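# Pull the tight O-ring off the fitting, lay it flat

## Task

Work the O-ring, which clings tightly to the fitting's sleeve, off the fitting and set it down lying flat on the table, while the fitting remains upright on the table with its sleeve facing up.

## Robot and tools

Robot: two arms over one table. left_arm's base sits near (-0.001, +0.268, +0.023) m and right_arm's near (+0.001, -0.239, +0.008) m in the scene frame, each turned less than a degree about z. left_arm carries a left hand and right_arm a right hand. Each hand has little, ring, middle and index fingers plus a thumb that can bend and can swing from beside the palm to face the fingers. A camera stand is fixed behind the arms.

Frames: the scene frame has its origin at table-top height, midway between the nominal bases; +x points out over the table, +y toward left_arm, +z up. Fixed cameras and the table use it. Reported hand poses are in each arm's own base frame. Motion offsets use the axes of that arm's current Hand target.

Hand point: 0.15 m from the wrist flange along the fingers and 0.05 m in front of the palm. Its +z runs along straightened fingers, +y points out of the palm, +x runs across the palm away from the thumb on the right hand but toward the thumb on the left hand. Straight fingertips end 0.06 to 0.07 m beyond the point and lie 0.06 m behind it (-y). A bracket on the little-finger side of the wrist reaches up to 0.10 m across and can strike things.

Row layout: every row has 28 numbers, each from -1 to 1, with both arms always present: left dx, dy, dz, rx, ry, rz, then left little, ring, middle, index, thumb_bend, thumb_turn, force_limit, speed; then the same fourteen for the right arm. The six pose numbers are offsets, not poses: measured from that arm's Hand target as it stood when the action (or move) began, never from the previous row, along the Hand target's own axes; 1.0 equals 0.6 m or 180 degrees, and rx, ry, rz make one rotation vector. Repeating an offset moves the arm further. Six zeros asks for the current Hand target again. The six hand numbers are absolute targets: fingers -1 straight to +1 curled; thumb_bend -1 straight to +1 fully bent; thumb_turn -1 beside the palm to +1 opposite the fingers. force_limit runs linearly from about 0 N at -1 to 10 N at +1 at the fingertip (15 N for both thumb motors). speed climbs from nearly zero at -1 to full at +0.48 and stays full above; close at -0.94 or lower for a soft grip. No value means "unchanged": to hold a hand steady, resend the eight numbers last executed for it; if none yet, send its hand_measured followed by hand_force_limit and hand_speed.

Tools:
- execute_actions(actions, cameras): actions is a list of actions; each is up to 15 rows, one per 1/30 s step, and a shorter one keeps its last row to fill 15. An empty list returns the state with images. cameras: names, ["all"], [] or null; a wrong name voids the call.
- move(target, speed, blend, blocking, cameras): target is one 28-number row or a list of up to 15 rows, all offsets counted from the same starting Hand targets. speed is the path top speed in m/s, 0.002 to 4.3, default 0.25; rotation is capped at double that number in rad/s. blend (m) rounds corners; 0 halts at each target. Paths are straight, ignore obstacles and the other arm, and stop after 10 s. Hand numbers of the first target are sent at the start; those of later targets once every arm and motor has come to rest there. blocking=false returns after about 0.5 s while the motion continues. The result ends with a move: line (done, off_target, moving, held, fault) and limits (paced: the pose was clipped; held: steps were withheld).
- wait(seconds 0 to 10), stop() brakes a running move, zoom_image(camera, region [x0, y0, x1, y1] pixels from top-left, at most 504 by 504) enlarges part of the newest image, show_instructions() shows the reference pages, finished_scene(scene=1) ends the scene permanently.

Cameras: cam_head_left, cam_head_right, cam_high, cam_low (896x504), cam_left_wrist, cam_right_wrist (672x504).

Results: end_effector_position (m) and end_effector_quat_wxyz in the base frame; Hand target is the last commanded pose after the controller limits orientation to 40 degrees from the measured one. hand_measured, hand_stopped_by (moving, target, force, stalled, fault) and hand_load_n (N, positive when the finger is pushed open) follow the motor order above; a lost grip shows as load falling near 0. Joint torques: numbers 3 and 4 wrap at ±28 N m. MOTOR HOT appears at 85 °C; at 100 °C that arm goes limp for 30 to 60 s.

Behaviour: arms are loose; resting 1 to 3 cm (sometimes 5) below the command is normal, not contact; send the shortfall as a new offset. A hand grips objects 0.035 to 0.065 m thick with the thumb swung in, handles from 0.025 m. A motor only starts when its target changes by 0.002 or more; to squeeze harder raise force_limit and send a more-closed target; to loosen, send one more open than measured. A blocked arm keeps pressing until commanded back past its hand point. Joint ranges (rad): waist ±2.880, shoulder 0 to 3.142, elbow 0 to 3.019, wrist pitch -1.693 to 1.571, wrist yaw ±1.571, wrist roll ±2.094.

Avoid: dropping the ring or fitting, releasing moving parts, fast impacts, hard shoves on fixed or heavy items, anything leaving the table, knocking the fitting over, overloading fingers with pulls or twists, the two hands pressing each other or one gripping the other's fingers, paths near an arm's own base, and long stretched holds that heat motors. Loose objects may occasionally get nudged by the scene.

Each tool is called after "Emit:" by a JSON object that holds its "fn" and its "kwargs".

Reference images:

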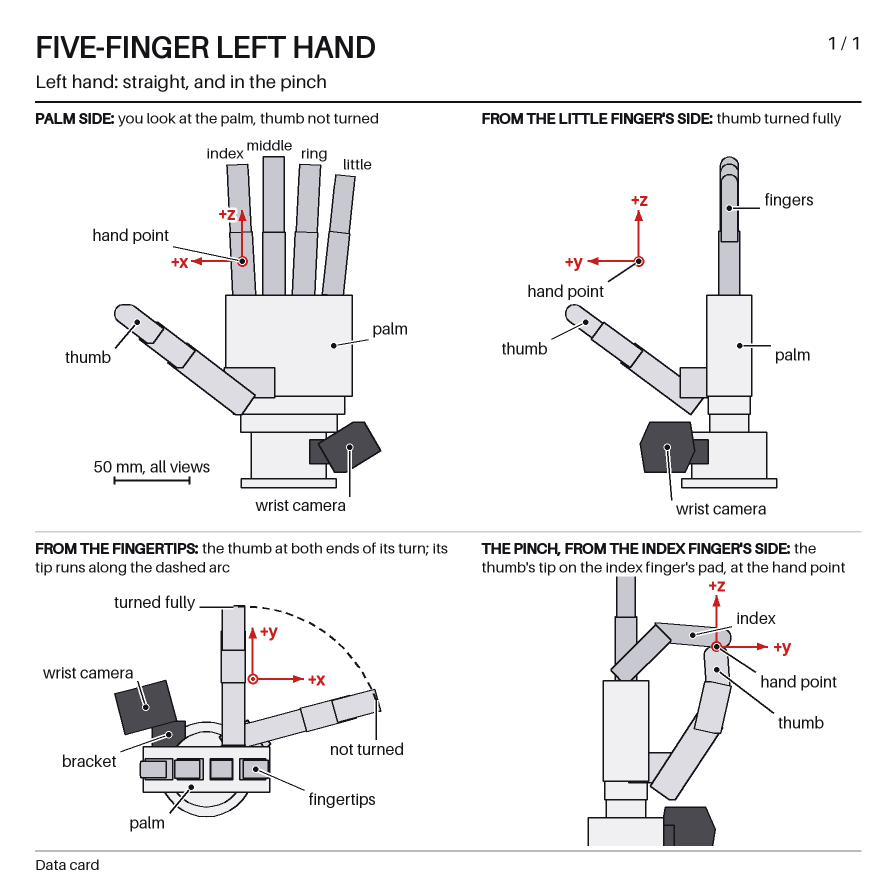

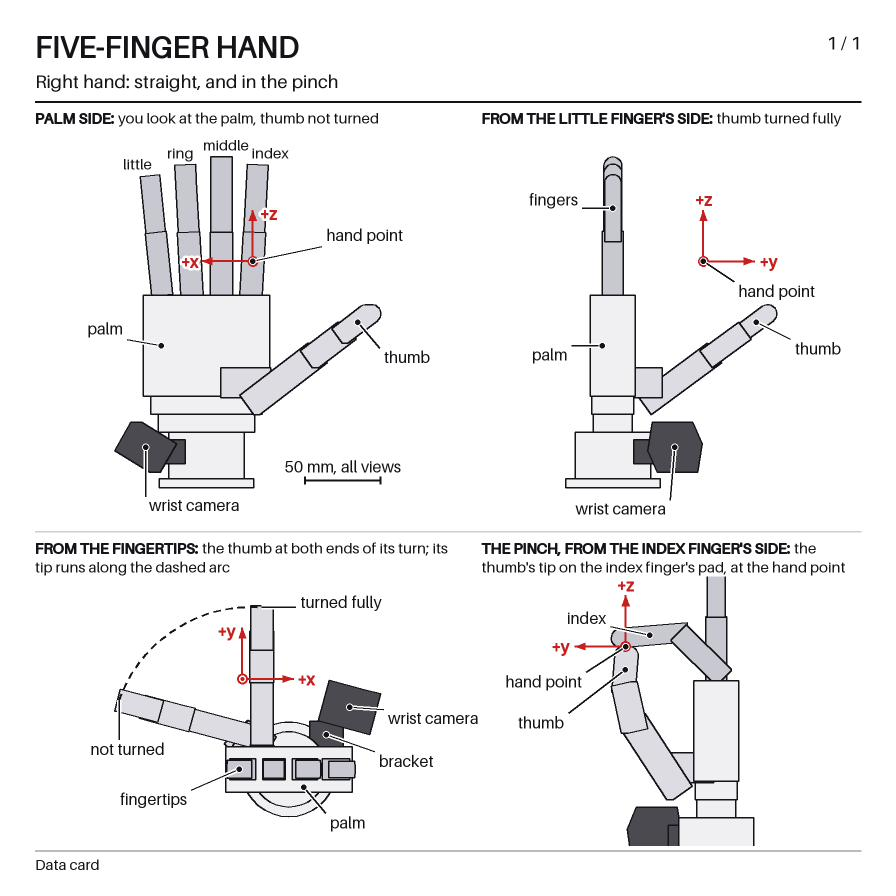

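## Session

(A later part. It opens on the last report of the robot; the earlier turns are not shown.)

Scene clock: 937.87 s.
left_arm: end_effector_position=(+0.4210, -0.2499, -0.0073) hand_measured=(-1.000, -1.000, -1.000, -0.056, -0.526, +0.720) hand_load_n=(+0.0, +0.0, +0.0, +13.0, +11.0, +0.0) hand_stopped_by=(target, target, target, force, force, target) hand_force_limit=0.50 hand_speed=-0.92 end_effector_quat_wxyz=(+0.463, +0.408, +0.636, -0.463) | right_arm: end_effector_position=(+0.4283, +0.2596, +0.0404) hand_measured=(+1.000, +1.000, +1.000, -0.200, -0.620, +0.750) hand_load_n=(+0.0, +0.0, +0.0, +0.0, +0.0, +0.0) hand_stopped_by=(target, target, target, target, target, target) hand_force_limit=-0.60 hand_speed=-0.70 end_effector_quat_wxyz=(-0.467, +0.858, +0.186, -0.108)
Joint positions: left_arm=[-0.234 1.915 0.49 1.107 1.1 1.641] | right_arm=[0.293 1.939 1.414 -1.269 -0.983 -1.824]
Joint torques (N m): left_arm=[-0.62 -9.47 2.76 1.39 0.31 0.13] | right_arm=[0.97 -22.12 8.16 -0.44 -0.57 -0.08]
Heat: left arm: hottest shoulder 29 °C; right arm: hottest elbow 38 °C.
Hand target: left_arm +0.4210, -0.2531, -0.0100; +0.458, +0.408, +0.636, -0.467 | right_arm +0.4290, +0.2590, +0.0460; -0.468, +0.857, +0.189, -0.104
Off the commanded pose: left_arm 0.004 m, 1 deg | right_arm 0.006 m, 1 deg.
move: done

Emit:
{"fn": "wait", "kwargs": {"seconds": 0.1, "cameras": ["cam_low","cam_left_wrist","cam_right_wrist"]}}

Emit:
{"fn": "zoom_image", "kwargs": {"camera": "cam_low", "region": [325, 245, 375, 285]}}

Emit:
{"fn": "zoom_image", "kwargs": {"camera": "cam_left_wrist", "region": [240, 190, 380, 330]}}

Emit:
{"fn": "zoom_image", "kwargs": {"camera": "cam_right_wrist", "region": [300, 160, 460, 320]}}

Scene clock: 939.57 s.
left_arm: end_effector_position=(+0.4210, -0.2499, -0.0073) hand_measured=(-1.000, -1.000, -1.000, -0.056, -0.526, +0.720) hand_load_n=(+0.0, +0.0, -0.5, +12.5, +11.0, +0.5) hand_stopped_by=(target, target, target, force, force, target) hand_force_limit=0.50 hand_speed=-0.92 end_effector_quat_wxyz=(+0.463, +0.408, +0.636, -0.463) | right_arm: end_effector_position=(+0.4283, +0.2596, +0.0404) hand_measured=(+1.000, +1.000, +1.000, -0.200, -0.620, +0.750) hand_load_n=(+0.0, +0.0, +0.0, +0.0, +0.0, +0.0) hand_stopped_by=(target, target, target, target, target, target) hand_force_limit=-0.60 hand_speed=-0.70 end_effector_quat_wxyz=(-0.467, +0.858, +0.186, -0.108)
Joint positions: left_arm=[-0.234 1.915 0.49 1.107 1.1 1.641] | right_arm=[0.293 1.939 1.414 -1.269 -0.983 -1.824]
Joint torques (N m): left_arm=[-0.62 -9.41 2.74 1.39 0.3 0.12] | right_arm=[0.85 -22.24 8.12 -0.49 -0.59 -0.08]
Heat: left arm: hottest shoulder 29 °C; right arm: hottest elbow 38 °C.
Hand target: left_arm +0.4210, -0.2531, -0.0100; +0.458, +0.408, +0.636, -0.467 | right_arm +0.4290, +0.2590, +0.0460; -0.468, +0.857, +0.189, -0.104
Off the commanded pose: left_arm 0.004 m, 1 deg | right_arm 0.006 m, 1 deg.
wait: 0.10 s; at rest from the start
Images, in order (width x height): cam_low 896x504, cam_left_wrist 672x504, cam_right_wrist 672x504.

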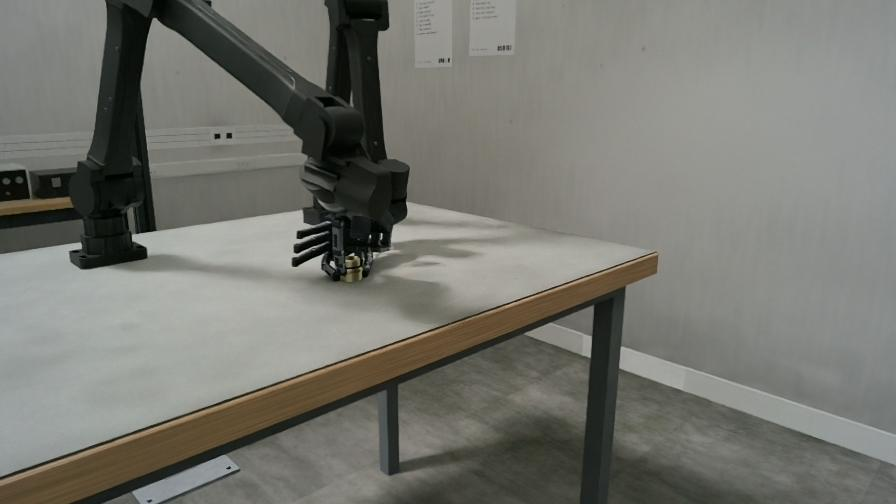

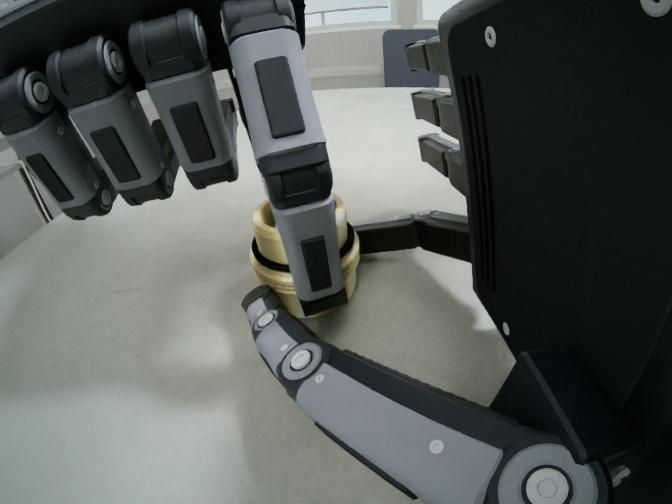

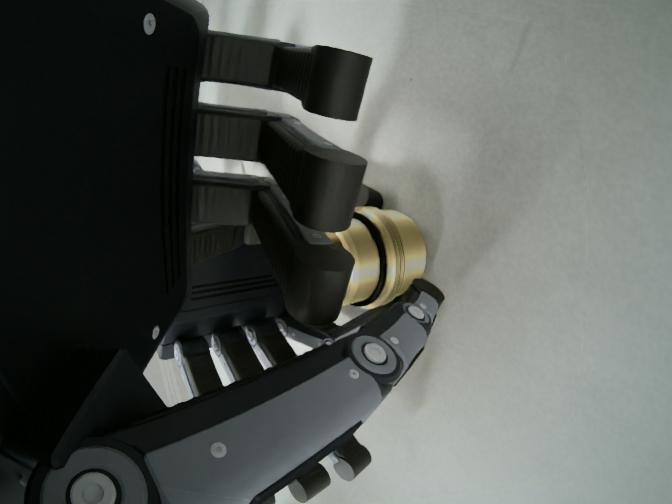

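Scaled by 10.080.

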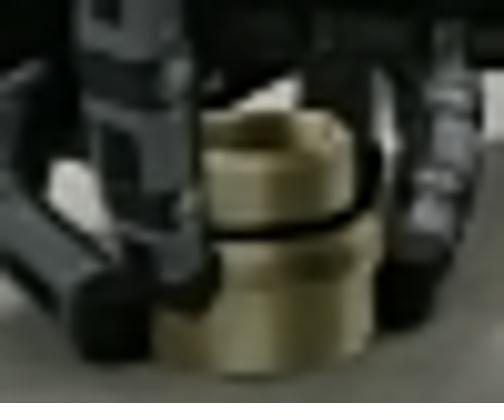

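Scaled by 3.600 from the camera's 672x504 image, which has a finer 960x720 frame.

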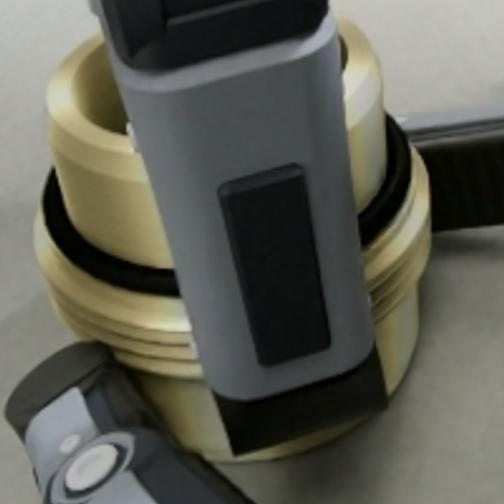

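Scaled by 3.150 from the camera's 672x504 image, which has a finer 960x720 frame.

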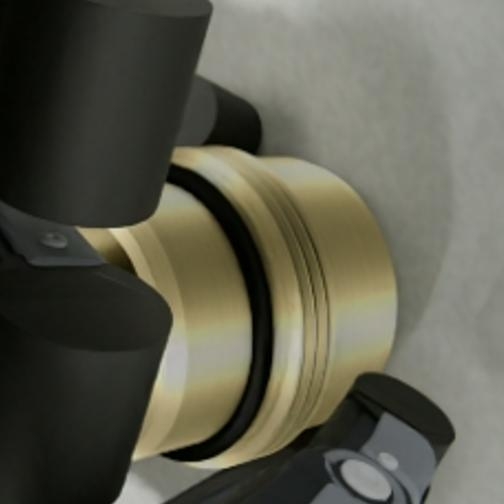

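Emit:
{"fn": "execute_actions", "kwargs": {"actions": [[[0,0,0,0,0,0,-1,-1,-1,0.21,-0.21,0.72,0.5,-0.92,0,0,0,0,0,0,1,1,1,0.1,-0.3,0.75,-0.6,-0.92]],[[0,0,0,0,0,0,-1,-1,-1,0.21,-0.21,0.72,0.5,-0.92,0,0,0,0,0,0,1,1,1,0.1,-0.3,0.75,-0.6,-0.92]]], "cameras": ["cam_low","cam_left_wrist","cam_right_wrist"]}}

Scene clock: 947.57 s.
left_arm: end_effector_position=(+0.4208, -0.2499, -0.0079) hand_measured=(-1.000, -1.000, -1.000, -0.056, -0.526, +0.720) hand_load_n=(+0.0, +0.0, +0.0, +13.0, +11.0, +1.0) hand_stopped_by=(target, target, target, force, force, target) hand_force_limit=0.50 hand_speed=-0.92 end_effector_quat_wxyz=(+0.463, +0.407, +0.637, -0.463) | right_arm: end_effector_position=(+0.4269, +0.2615, +0.0412) hand_measured=(+1.000, +1.000, +1.000, -0.096, -0.492, +0.750) hand_load_n=(+0.0, +0.0, +0.0, +3.0, +3.0, +0.0) hand_stopped_by=(target, target, target, force, force, target) hand_force_limit=-0.60 hand_speed=-0.92 end_effector_quat_wxyz=(-0.467, +0.857, +0.188, -0.109)
Joint positions: left_arm=[-0.234 1.917 0.49 1.107 1.1 1.641] | right_arm=[0.298 1.937 1.414 -1.27 -0.983 -1.824]
Joint torques (N m): left_arm=[-0.67 -9.35 2.74 1.39 0.32 0.12] | right_arm=[1.03 -22.12 8.14 -0.44 -0.56 -0.09]
Motor temperatures (°C): left_arm=[23 29 25 28 25 22] | right_arm=[26 37 38 24 26 26]
Heat: left arm: hottest shoulder 29 °C; right arm: hottest elbow 38 °C.
Hand target: left_arm +0.4210, -0.2531, -0.0100; +0.458, +0.408, +0.636, -0.467 | right_arm +0.4290, +0.2590, +0.0460; -0.468, +0.857, +0.189, -0.104
Off the commanded pose: left_arm 0.004 m, 1 deg | right_arm 0.006 m, 1 deg.
Step readings (end_effector_position of left_arm | right_arm):
0: (+0.4210, -0.2499, -0.0073) | (+0.4283, +0.2596, +0.0404)
1: (+0.4210, -0.2499, -0.0073) | (+0.4283, +0.2596, +0.0404)
2: (+0.4210, -0.2499, -0.0073) | (+0.4283, +0.2596, +0.0404)
4: (+0.4210, -0.2499, -0.0073) | (+0.4283, +0.2596, +0.0404)
8: (+0.4210, -0.2499, -0.0073) | (+0.4283, +0.2596, +0.0404)
15: (+0.4210, -0.2499, -0.0073) | (+0.4263, +0.2628, +0.0404)
16: (+0.4211, -0.2499, -0.0072) | (+0.4267, +0.2622, +0.0404)
17: (+0.4208, -0.2499, -0.0079) | (+0.4267, +0.2622, +0.0404)
19: (+0.4211, -0.2499, -0.0072) | (+0.4263, +0.2628, +0.0404)
23: (+0.4210, -0.2499, -0.0073) | (+0.4263, +0.2628, +0.0404)
30: (+0.4210, -0.2499, -0.0073) | (+0.4267, +0.2622, +0.0404)
Images, in order (width x height): cam_low 896x504, cam_left_wrist 672x504, cam_right_wrist 672x504.

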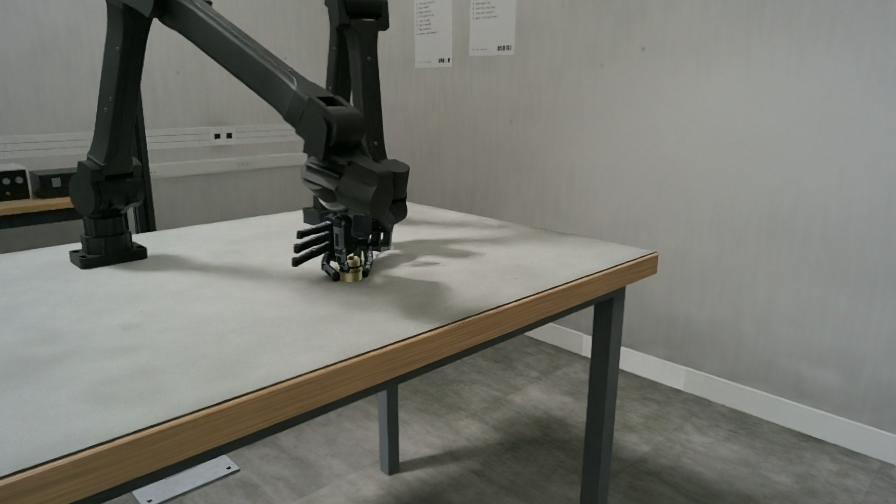

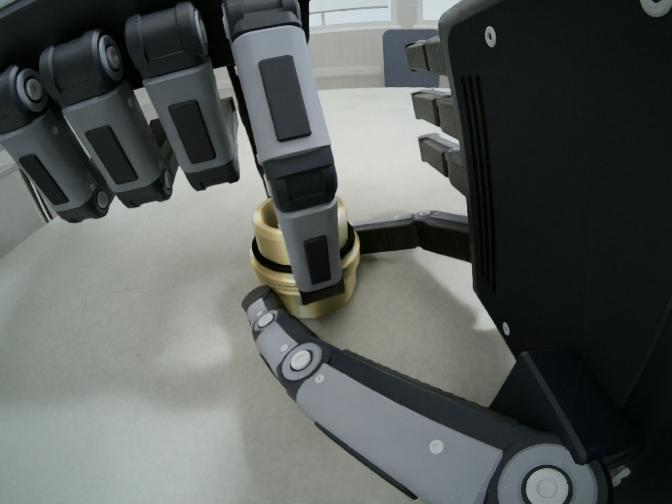

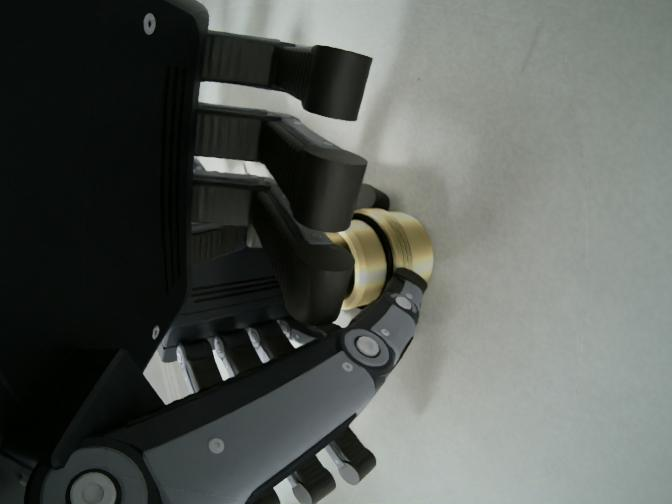

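Emit:
{"fn": "zoom_image", "kwargs": {"camera": "cam_low", "region": [325, 245, 375, 285]}}

Emit:
{"fn": "zoom_image", "kwargs": {"camera": "cam_left_wrist", "region": [240, 190, 380, 330]}}

Emit:
{"fn": "zoom_image", "kwargs": {"camera": "cam_right_wrist", "region": [300, 160, 460, 320]}}

Scaled by 10.080.

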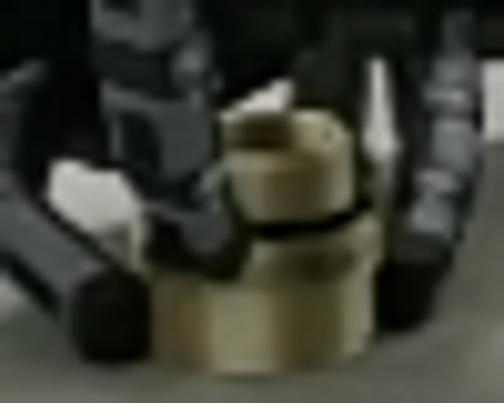

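Scaled by 3.600 from the camera's 672x504 image, which has a finer 960x720 frame.

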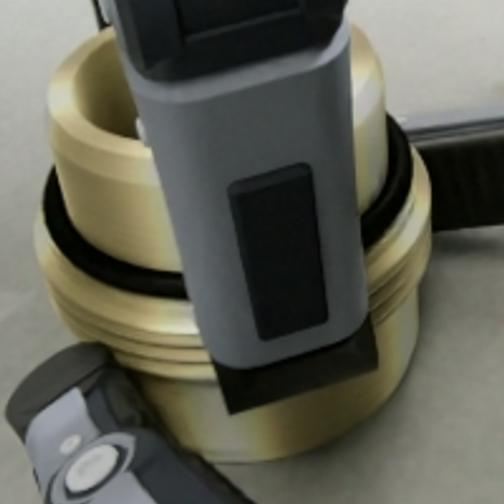

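Scaled by 3.150 from the camera's 672x504 image, which has a finer 960x720 frame.

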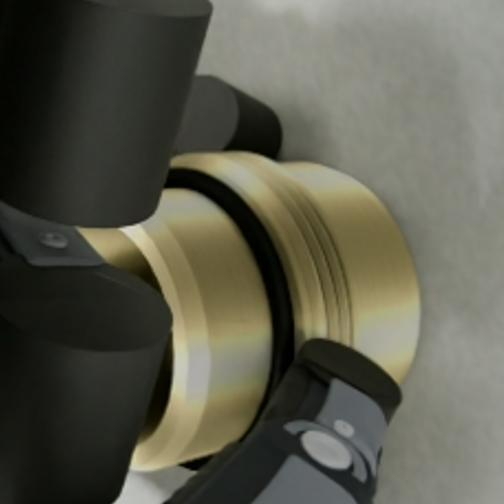

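Emit:
{"fn": "execute_actions", "kwargs": {"actions": [[[0,0,0,0,0,0,-1,-1,-1,0.21,-0.21,0.72,0.5,-0.92,0,0,0,0,0,0,1,1,1,0.3,-0.1,0.75,0.6,-0.92]],[[0,0,0,0,0,0,-1,-1,-1,0.21,-0.21,0.72,0.5,-0.92,0,0,0,0,0,0,1,1,1,0.3,-0.1,0.75,0.6,-0.92]],[[0,0,0,0,0,0,-1,-1,-1,0.21,-0.21,0.72,0.5,-0.92,0,0,0,0,0,0,1,1,1,0.3,-0.1,0.75,0.6,-0.92]]], "cameras": ["cam_low","cam_left_wrist","cam_right_wrist"]}}

Emit:
{"fn": "zoom_image", "kwargs": {"camera": "cam_low", "region": [325, 245, 375, 285]}}

Emit:
{"fn": "zoom_image", "kwargs": {"camera": "cam_left_wrist", "region": [240, 190, 380, 330]}}

Emit:
{"fn": "zoom_image", "kwargs": {"camera": "cam_right_wrist", "region": [300, 160, 460, 320]}}

Scene clock: 956.60 s.
left_arm: end_effector_position=(+0.4208, -0.2499, -0.0079) hand_measured=(-1.000, -1.000, -1.000, -0.056, -0.526, +0.720) hand_load_n=(+0.0, +0.0, +0.0, +13.0, +10.5, +1.5) hand_stopped_by=(target, target, target, force, force, target) hand_force_limit=0.50 hand_speed=-0.92 end_effector_quat_wxyz=(+0.463, +0.407, +0.637, -0.463) | right_arm: end_effector_position=(+0.4263, +0.2621, +0.0421) hand_measured=(+1.000, +1.000, +1.000, -0.072, -0.458, +0.750) hand_load_n=(+0.0, +0.0, +0.0, +11.5, +11.5, +0.0) hand_stopped_by=(target, target, target, force, force, target) hand_force_limit=0.60 hand_speed=-0.92 end_effector_quat_wxyz=(-0.467, +0.857, +0.188, -0.109)
Joint positions: left_arm=[-0.234 1.917 0.49 1.107 1.1 1.641] | right_arm=[0.299 1.936 1.414 -1.272 -0.983 -1.824]
Joint torques (N m): left_arm=[-0.62 -9.47 2.73 1.37 0.31 0.12] | right_arm=[0.85 -21.83 8.16 -0.49 -0.56 -0.08]
Heat: left arm: hottest shoulder 29 °C; right arm: hottest shoulder 37 °C.
Hand target: left_arm +0.4210, -0.2531, -0.0100; +0.458, +0.408, +0.636, -0.467 | right_arm +0.4290, +0.2590, +0.0460; -0.468, +0.857, +0.189, -0.104
Off the commanded pose: left_arm 0.004 m, 1 deg | right_arm 0.006 m, 1 deg.
Step readings (end_effector_position of left_arm | right_arm):
0: (+0.4208, -0.2499, -0.0079) | (+0.4269, +0.2615, +0.0412)
1: (+0.4208, -0.2499, -0.0079) | (+0.4269, +0.2615, +0.0412)
2: (+0.4208, -0.2499, -0.0079) | (+0.4269, +0.2615, +0.0412)
4: (+0.4208, -0.2499, -0.0079) | (+0.4265, +0.2621, +0.0412)
8: (+0.4210, -0.2499, -0.0073) | (+0.4263, +0.2621, +0.0421)
15: (+0.4208, -0.2499, -0.0079) | (+0.4267, +0.2614, +0.0421)
16: (+0.4208, -0.2499, -0.0079) | (+0.4263, +0.2621, +0.0421)
17: (+0.4208, -0.2499, -0.0079) | (+0.4263, +0.2621, +0.0421)
19: (+0.4208, -0.2499, -0.0079) | (+0.4263, +0.2621, +0.0421)
23: (+0.4208, -0.2499, -0.0079) | (+0.4263, +0.2621, +0.0421)
30: (+0.4208, -0.2499, -0.0079) | (+0.4263, +0.2621, +0.0421)
31: (+0.4208, -0.2499, -0.0079) | (+0.4263, +0.2621, +0.0421)
32: (+0.4208, -0.2499, -0.0079) | (+0.4263, +0.2621, +0.0421)
34: (+0.4208, -0.2499, -0.0079) | (+0.4263, +0.2621, +0.0421)
38: (+0.4208, -0.2499, -0.0079) | (+0.4263, +0.2621, +0.0421)
45: (+0.4208, -0.2499, -0.0079) | (+0.4263, +0.2621, +0.0421)
Images, in order (width x height): cam_low 896x504, cam_left_wrist 672x504, cam_right_wrist 672x504.

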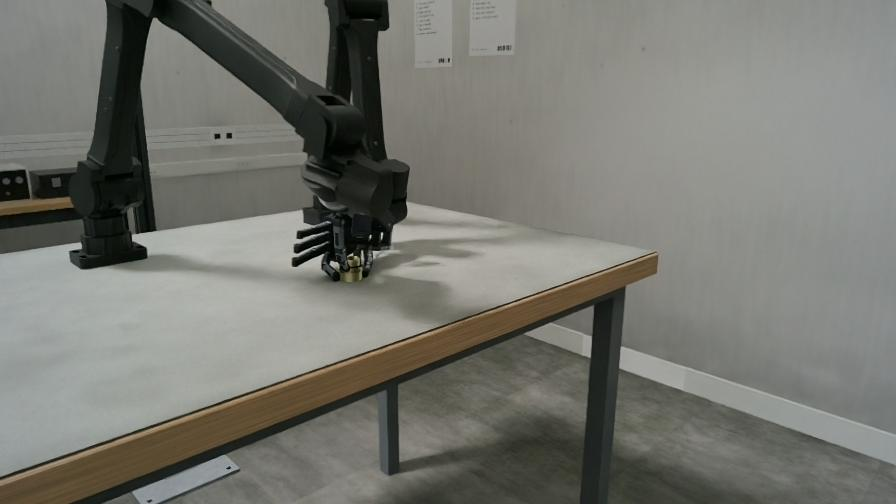

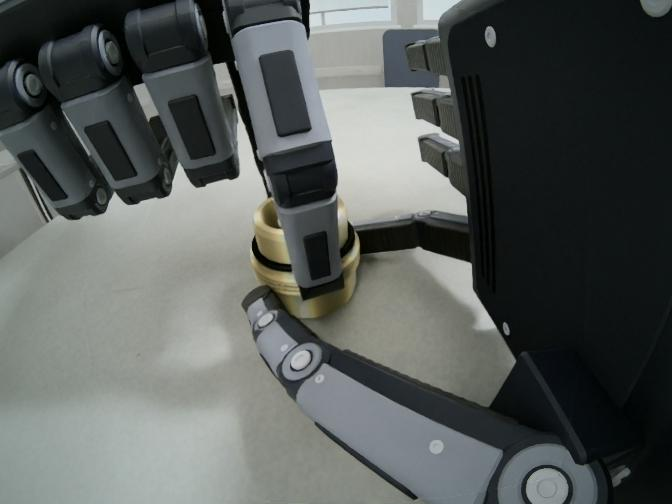

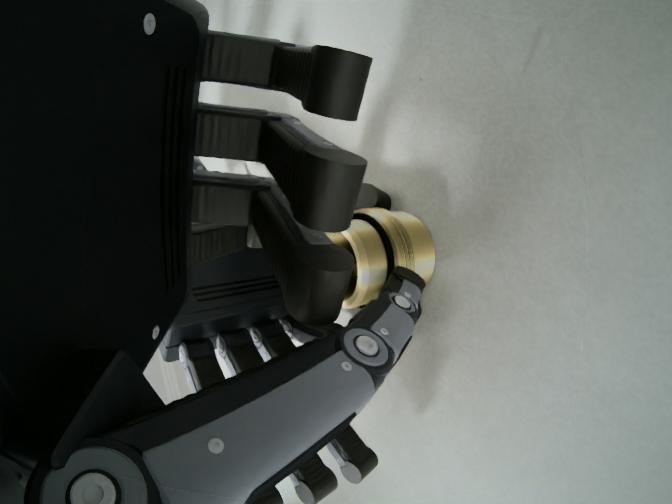

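Scaled by 10.080.

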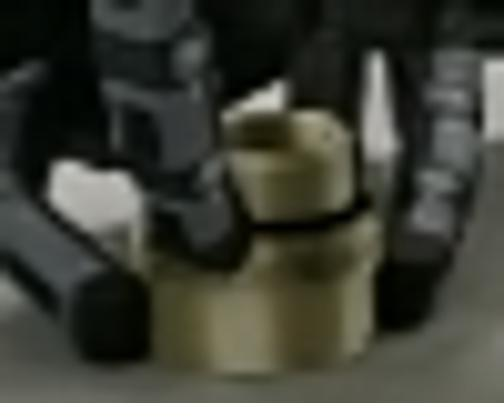

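Scaled by 3.600 from the camera's 672x504 image, which has a finer 960x720 frame.

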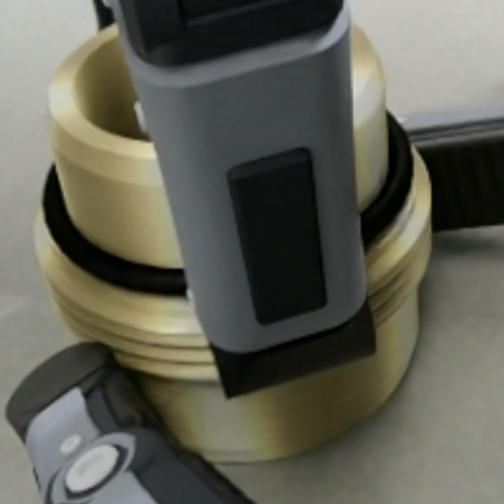

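Scaled by 3.150 from the camera's 672x504 image, which has a finer 960x720 frame.

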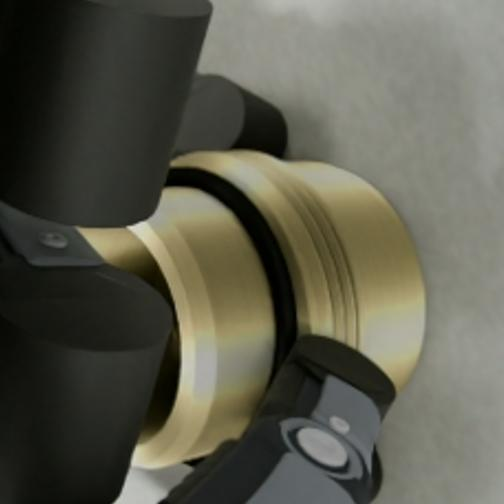

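Emit:
{"fn": "move", "kwargs": {"target": [0,0,0,0,0,0,-1,-1,-1,0.21,-0.21,0.72,0.5,-0.92,0.00745,-0.01411,-0.00883,0,0,0,1,1,1,0.3,-0.1,0.75,0.6,-0.92], "speed": 0.02}}

Scene clock: 963.93 s.
left_arm: end_effector_position=(+0.4210, -0.2499, -0.0073) hand_measured=(-1.000, -1.000, -1.000, -0.056, -0.526, +0.720) hand_load_n=(+0.0, +0.0, +0.0, +13.0, +10.0, +0.5) hand_stopped_by=(target, target, target, force, force, target) hand_force_limit=0.50 hand_speed=-0.92 end_effector_quat_wxyz=(+0.463, +0.408, +0.636, -0.463) | right_arm: end_effector_position=(+0.4263, +0.2612, +0.0429) hand_measured=(+1.000, +1.000, +1.000, -0.072, -0.458, +0.750) hand_load_n=(+0.0, +0.0, +0.0, +11.0, +11.0, +0.0) hand_stopped_by=(target, target, target, force, force, target) hand_force_limit=0.60 hand_speed=-0.92 end_effector_quat_wxyz=(-0.467, +0.857, +0.190, -0.108)
Joint positions: left_arm=[-0.234 1.915 0.49 1.107 1.1 1.641] | right_arm=[0.298 1.934 1.414 -1.277 -0.983 -1.832]
Joint torques (N m): left_arm=[-0.62 -9.47 2.73 1.36 0.31 0.13] | right_arm=[1.14 -22.18 10.41 -1.21 -0.58 -0.06]
Heat: left arm: hottest shoulder 29 °C; right arm: hottest elbow 37 °C.
Hand target: left_arm +0.4210, -0.2531, -0.0100; +0.458, +0.408, +0.636, -0.467 | right_arm +0.4330, +0.2610, +0.0559; -0.468, +0.857, +0.189, -0.104
Off the commanded pose: left_arm 0.004 m, 1 deg | right_arm 0.015 m, 1 deg.
move: off_target (right_arm)

Emit:
{"fn": "move", "kwargs": {"target": [0,0,0,0,0,0,-1,-1,-1,0.21,-0.21,0.72,0.5,-0.92,0.00745,-0.01411,-0.00883,0,0,0,1,1,1,0.3,-0.1,0.75,0.6,-0.92], "speed": 0.02, "cameras": ["cam_low","cam_left_wrist","cam_right_wrist"]}}

Emit:
{"fn": "zoom_image", "kwargs": {"camera": "cam_left_wrist", "region": [240, 190, 380, 330]}}

Emit:
{"fn": "zoom_image", "kwargs": {"camera": "cam_low", "region": [325, 245, 375, 285]}}

Scene clock: 968.47 s.
left_arm: end_effector_position=(+0.4211, -0.2499, -0.0072) hand_measured=(-1.000, -1.000, -1.000, -0.056, -0.526, +0.720) hand_load_n=(+0.0, +0.0, +0.0, +12.5, +11.0, +0.0) hand_stopped_by=(target, target, target, force, force, target) hand_force_limit=0.50 hand_speed=-0.92 end_effector_quat_wxyz=(+0.464, +0.408, +0.636, -0.463) | right_arm: end_effector_position=(+0.4242, +0.2601, +0.0532) hand_measured=(+1.000, +1.000, +1.000, -0.070, -0.456, +0.750) hand_load_n=(+0.0, +0.0, +0.0, +0.0, +0.0, +0.0) hand_stopped_by=(target, target, target, force, force, target) hand_force_limit=0.60 hand_speed=-0.92 end_effector_quat_wxyz=(-0.467, +0.857, +0.183, -0.116)
Joint positions: left_arm=[-0.234 1.915 0.49 1.107 1.1 1.643] | right_arm=[0.296 1.925 1.426 -1.312 -0.985 -1.824]
Joint torques (N m): left_arm=[-0.67 -9.23 2.74 1.39 0.31 0.12] | right_arm=[1.08 -21.25 11.67 -0.84 -0.55 -0.04]
Heat: left arm: hottest shoulder 29 °C; right arm: hottest elbow 38 °C.
Hand target: left_arm +0.4210, -0.2531, -0.0100; +0.458, +0.408, +0.636, -0.467 | right_arm +0.4370, +0.2630, +0.0659; -0.468, +0.857, +0.189, -0.104
Off the commanded pose: left_arm 0.004 m, 1 deg | right_arm 0.018 m, 2 deg.
move: off_target (right_arm)
Images, in order (width x height): cam_low 896x504, cam_left_wrist 672x504, cam_right_wrist 672x504.

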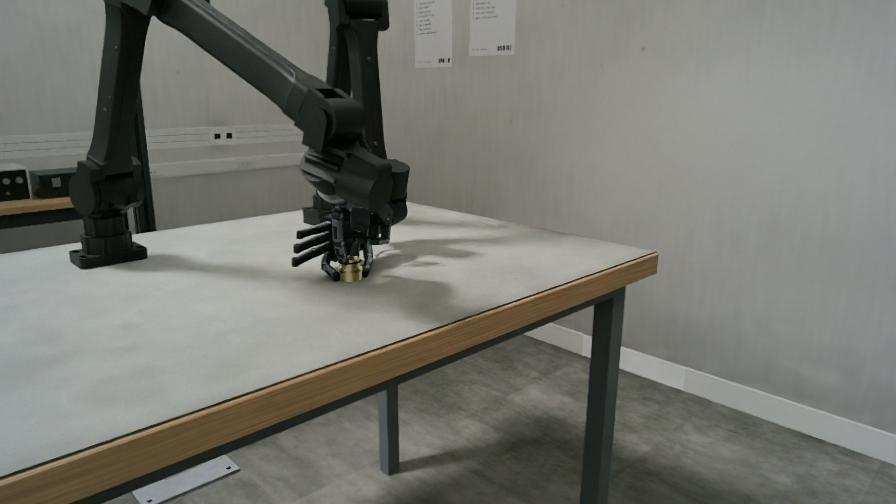

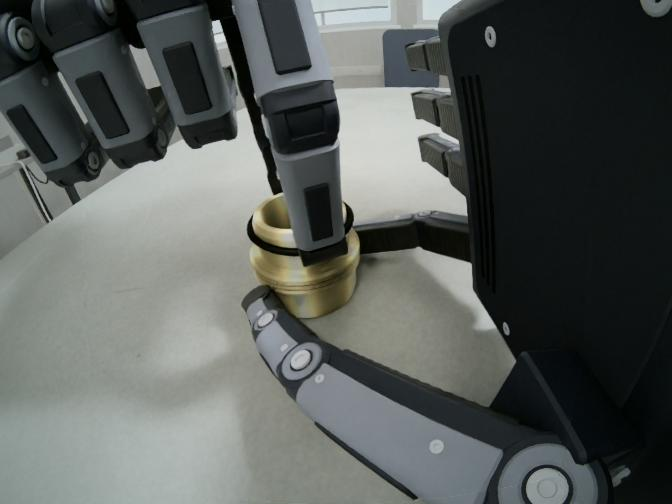

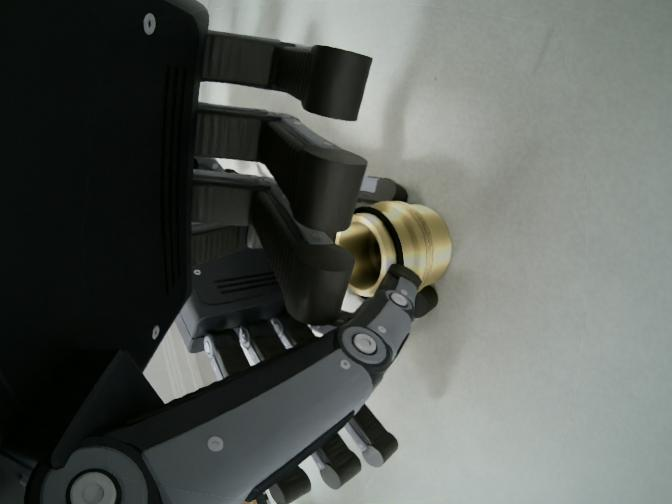

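Scaled by 3.600 from the camera's 672x504 image, which has a finer 960x720 frame.

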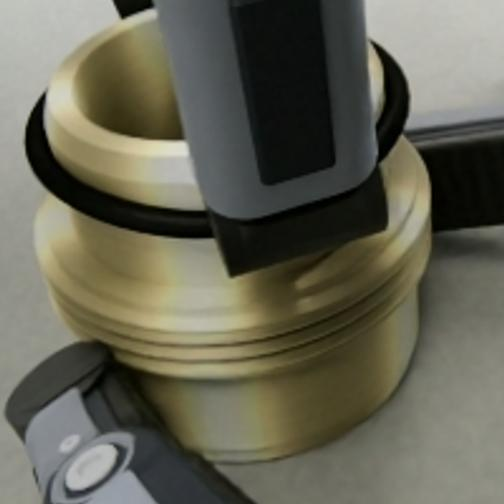

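Scaled by 10.080.

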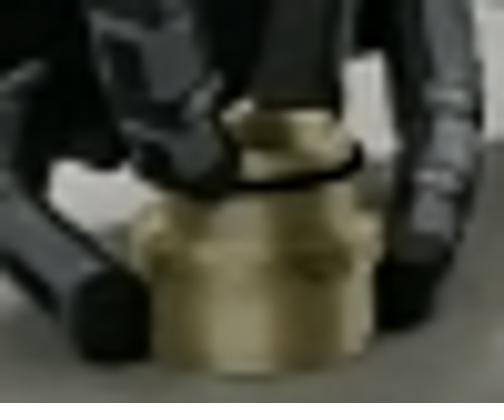

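Emit:
{"fn": "zoom_image", "kwargs": {"camera": "cam_left_wrist", "region": [240, 185, 310, 255]}}

Emit:
{"fn": "zoom_image", "kwargs": {"camera": "cam_right_wrist", "region": [310, 180, 470, 340]}}

Scaled by 7.200 from the camera's 672x504 image, which has a finer 960x720 frame.

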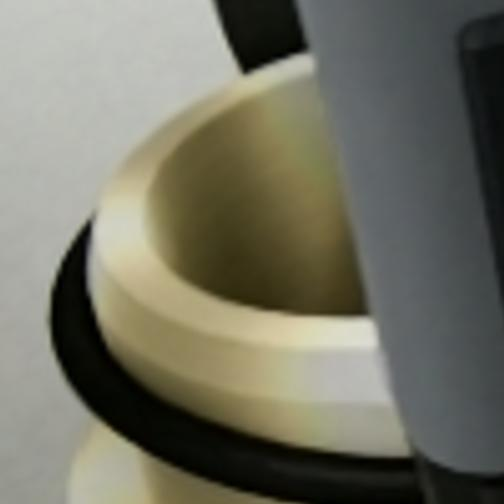

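Scaled by 3.150 from the camera's 672x504 image, which has a finer 960x720 frame.

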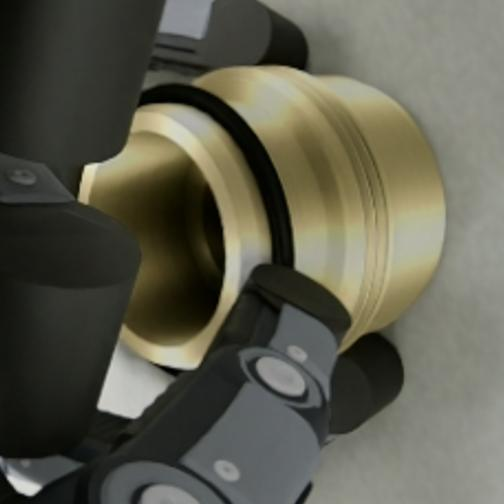

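Emit:
{"fn": "execute_actions", "kwargs": {"actions": [[[0,0,0,0,0,0,-1,-1,-1,0.21,-0.21,0.72,0.5,-0.92,0,0,0,0,0,0,1,1,1,-0.2,-0.62,0.75,-0.6,-0.8]],[[0,0,0,0,0,0,-1,-1,-1,0.21,-0.21,0.72,0.5,-0.92,0,0,0,0,0,0,1,1,1,-0.2,-0.62,0.75,-0.6,-0.8]]]}}

Emit:
{"fn": "move", "kwargs": {"target": [0,0,0,0,0,0,-1,-1,-1,0.21,-0.21,0.72,0.5,-0.92,-0.01264,0.02866,0.01668,0,0,0,1,1,1,-0.2,-0.62,0.75,-0.6,-0.8], "speed": 0.02, "cameras": ["cam_low","cam_left_wrist","cam_right_wrist"]}}

Emit:
{"fn": "zoom_image", "kwargs": {"camera": "cam_left_wrist", "region": [240, 190, 380, 330]}}

Emit:
{"fn": "zoom_image", "kwargs": {"camera": "cam_low", "region": [325, 245, 375, 285]}}

Emit:
{"fn": "zoom_image", "kwargs": {"camera": "cam_right_wrist", "region": [310, 180, 470, 340]}}

Scene clock: 985.67 s.
left_arm: end_effector_position=(+0.4211, -0.2499, -0.0072) hand_measured=(-1.000, -1.000, -1.000, -0.056, -0.526, +0.720) hand_load_n=(+0.0, +0.0, +0.0, +12.5, +11.0, +0.0) hand_stopped_by=(target, target, target, force, force, target) hand_force_limit=0.50 hand_speed=-0.92 end_effector_quat_wxyz=(+0.464, +0.408, +0.636, -0.463) | right_arm: end_effector_position=(+0.4242, +0.2601, +0.0532) hand_measured=(+1.000, +1.000, +1.000, -0.200, -0.620, +0.750) hand_load_n=(+0.0, +0.0, +0.5, +0.0, +0.5, +0.0) hand_stopped_by=(target, target, target, target, target, target) hand_force_limit=-0.60 hand_speed=-0.80 end_effector_quat_wxyz=(-0.467, +0.857, +0.183, -0.116)
Joint positions: left_arm=[-0.234 1.915 0.49 1.107 1.1 1.643] | right_arm=[0.296 1.925 1.426 -1.312 -0.985 -1.824]
Joint velocities: left_arm=[-0.015 -0.044 0.007 -0.017 -0.051 0.037] | right_arm=[within noise]
Joint torques (N m): left_arm=[-0.62 -9.29 2.76 1.39 0.3 0.12] | right_arm=[1.2 -21.36 11.63 -0.88 -0.54 -0.04]
Heat: left arm: hottest shoulder 29 °C; right arm: hottest elbow 40 °C.
Hand target: left_arm +0.4210, -0.2531, -0.0100; +0.458, +0.408, +0.636, -0.467 | right_arm +0.4370, +0.2630, +0.0659; -0.468, +0.857, +0.189, -0.104
Off the commanded pose: left_arm 0.004 m, 1 deg | right_arm 0.018 m, 2 deg.
Step readings (end_effector_position of left_arm | right_arm):
0: (+0.4211, -0.2499, -0.0072) | (+0.4242, +0.2601, +0.0532)
1: (+0.4211, -0.2499, -0.0072) | (+0.4242, +0.2601, +0.0532)
2: (+0.4211, -0.2499, -0.0072) | (+0.4242, +0.2601, +0.0532)
4: (+0.4211, -0.2499, -0.0072) | (+0.4242, +0.2601, +0.0532)
8: (+0.4211, -0.2499, -0.0072) | (+0.4242, +0.2601, +0.0532)
15: (+0.4211, -0.2499, -0.0072) | (+0.4242, +0.2601, +0.0532)
16: (+0.4211, -0.2499, -0.0072) | (+0.4242, +0.2601, +0.0532)
17: (+0.4211, -0.2499, -0.0072) | (+0.4242, +0.2601, +0.0532)
19: (+0.4211, -0.2499, -0.0072) | (+0.4242, +0.2601, +0.0532)
23: (+0.4211, -0.2499, -0.0072) | (+0.4242, +0.2601, +0.0532)
30: (+0.4211, -0.2499, -0.0072) | (+0.4242, +0.2601, +0.0532)

Scene clock: 987.40 s.
left_arm: end_effector_position=(+0.4211, -0.2499, -0.0072) hand_measured=(-1.000, -1.000, -1.000, -0.056, -0.526, +0.720) hand_load_n=(+0.0, +0.0, +0.0, +12.5, +11.0, +0.0) hand_stopped_by=(target, target, target, force, force, target) hand_force_limit=0.50 hand_speed=-0.92 end_effector_quat_wxyz=(+0.464, +0.408, +0.636, -0.463) | right_arm: end_effector_position=(+0.4271, +0.2610, +0.0499) hand_measured=(+1.000, +1.000, +1.000, -0.200, -0.620, +0.750) hand_load_n=(+0.0, +0.0, +0.0, -0.5, +0.0, +0.0) hand_stopped_by=(target, target, target, target, target, target) hand_force_limit=-0.60 hand_speed=-0.80 end_effector_quat_wxyz=(-0.468, +0.857, +0.187, -0.108)
Joint positions: left_arm=[-0.234 1.915 0.49 1.107 1.1 1.643] | right_arm=[0.296 1.925 1.42 -1.287 -0.985 -1.824]
Joint torques (N m): left_arm=[-0.67 -9.35 2.76 1.37 0.31 0.12] | right_arm=[0.73 -20.6 8.05 0.17 -0.54 -0.09]
Heat: left arm: hottest shoulder 29 °C; right arm: hottest elbow 40 °C.
Hand target: left_arm +0.4210, -0.2531, -0.0100; +0.458, +0.408, +0.636, -0.467 | right_arm +0.4305, +0.2590, +0.0461; -0.468, +0.857, +0.189, -0.104
Off the commanded pose: left_arm 0.004 m, 1 deg | right_arm 0.005 m, 1 deg.
move: done
Images, in order (width x height): cam_low 896x504, cam_left_wrist 672x504, cam_right_wrist 672x504.

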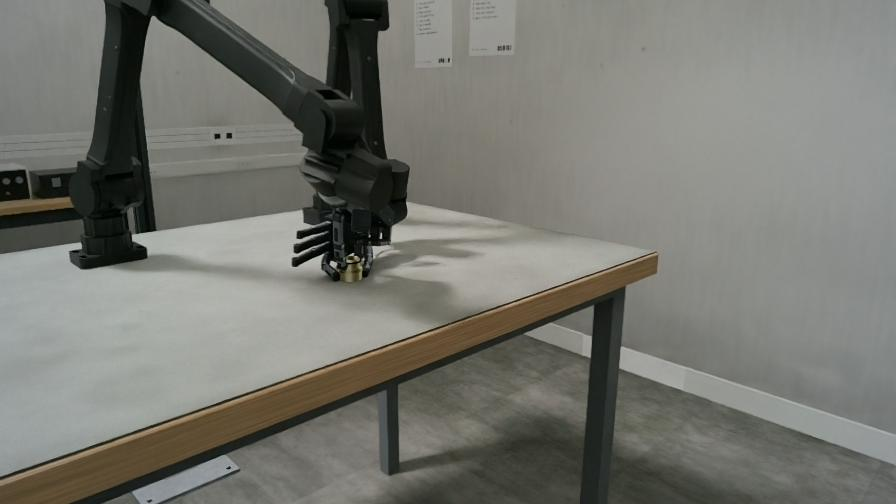

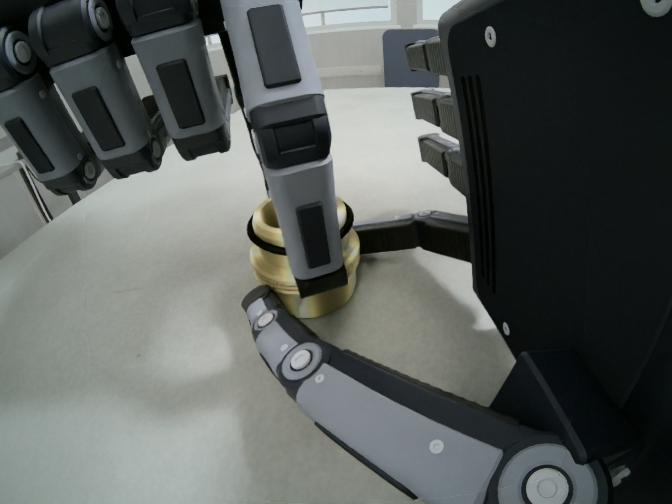

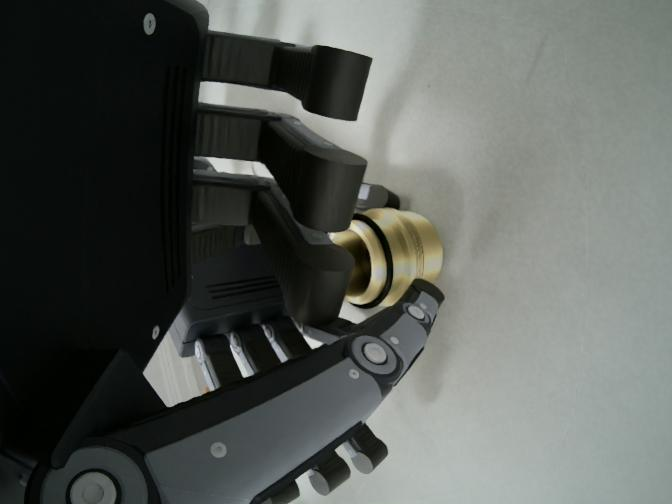

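Scaled by 3.600 from the camera's 672x504 image, which has a finer 960x720 frame.

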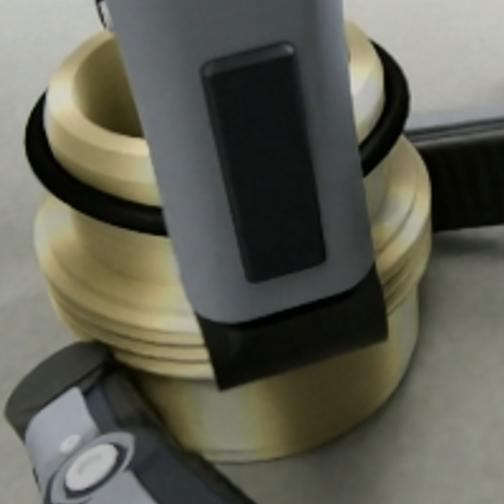

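Scaled by 10.080.

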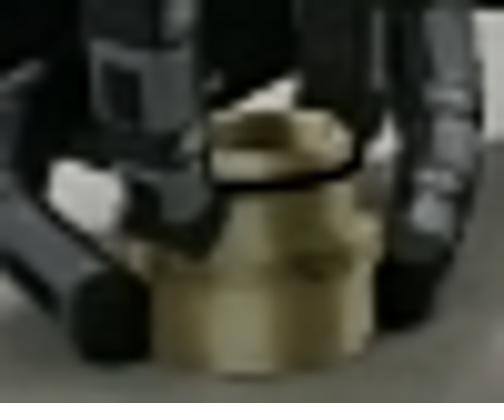

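Scaled by 3.150 from the camera's 672x504 image, which has a finer 960x720 frame.

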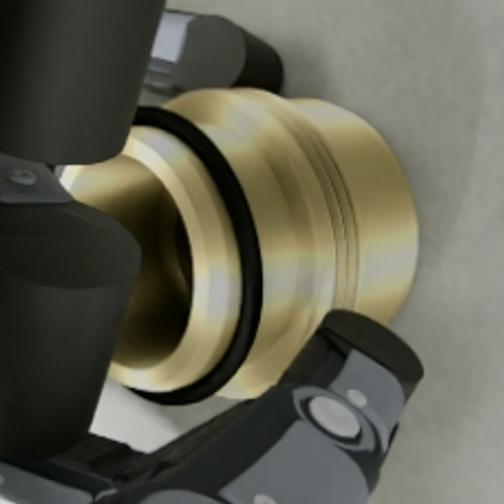

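Emit:
{"fn": "move", "kwargs": {"target": [0,0,0,0,0,0,-1,-1,-1,0.21,-0.21,0.72,0.5,-0.92,-0.00035,0.01231,0.00702,0,0,0,1,1,1,-0.2,-0.62,0.75,-0.6,-0.8], "speed": 0.02}}

Scene clock: 993.23 s.
left_arm: end_effector_position=(+0.4211, -0.2499, -0.0072) hand_measured=(-1.000, -1.000, -1.000, -0.056, -0.526, +0.720) hand_load_n=(+0.0, +0.0, +0.0, +12.5, +10.5, +0.0) hand_stopped_by=(target, target, target, force, force, target) hand_force_limit=0.50 hand_speed=-0.92 end_effector_quat_wxyz=(+0.464, +0.408, +0.636, -0.463) | right_arm: end_effector_position=(+0.4281, +0.2610, +0.0464) hand_measured=(+1.000, +1.000, +1.000, -0.200, -0.620, +0.750) hand_load_n=(+0.0, +0.0, +0.0, +0.0, +0.0, +0.0) hand_stopped_by=(target, target, target, target, target, target) hand_force_limit=-0.60 hand_speed=-0.80 end_effector_quat_wxyz=(-0.467, +0.857, +0.190, -0.103)
Joint positions: left_arm=[-0.234 1.915 0.49 1.107 1.1 1.643] | right_arm=[0.296 1.925 1.412 -1.269 -0.983 -1.824]
Joint torques (N m): left_arm=[-0.67 -9.29 2.74 1.39 0.31 0.12] | right_arm=[0.73 -19.6 7.99 0.2 -0.54 -0.11]
Heat: left arm: hottest shoulder 29 °C; right arm: hottest elbow 40 °C.
Hand target: left_arm +0.4210, -0.2531, -0.0100; +0.458, +0.408, +0.636, -0.467 | right_arm +0.4305, +0.2585, +0.0376; -0.468, +0.857, +0.189, -0.104
Off the commanded pose: left_arm 0.004 m, 1 deg | right_arm 0.010 m, 0 deg.
move: done


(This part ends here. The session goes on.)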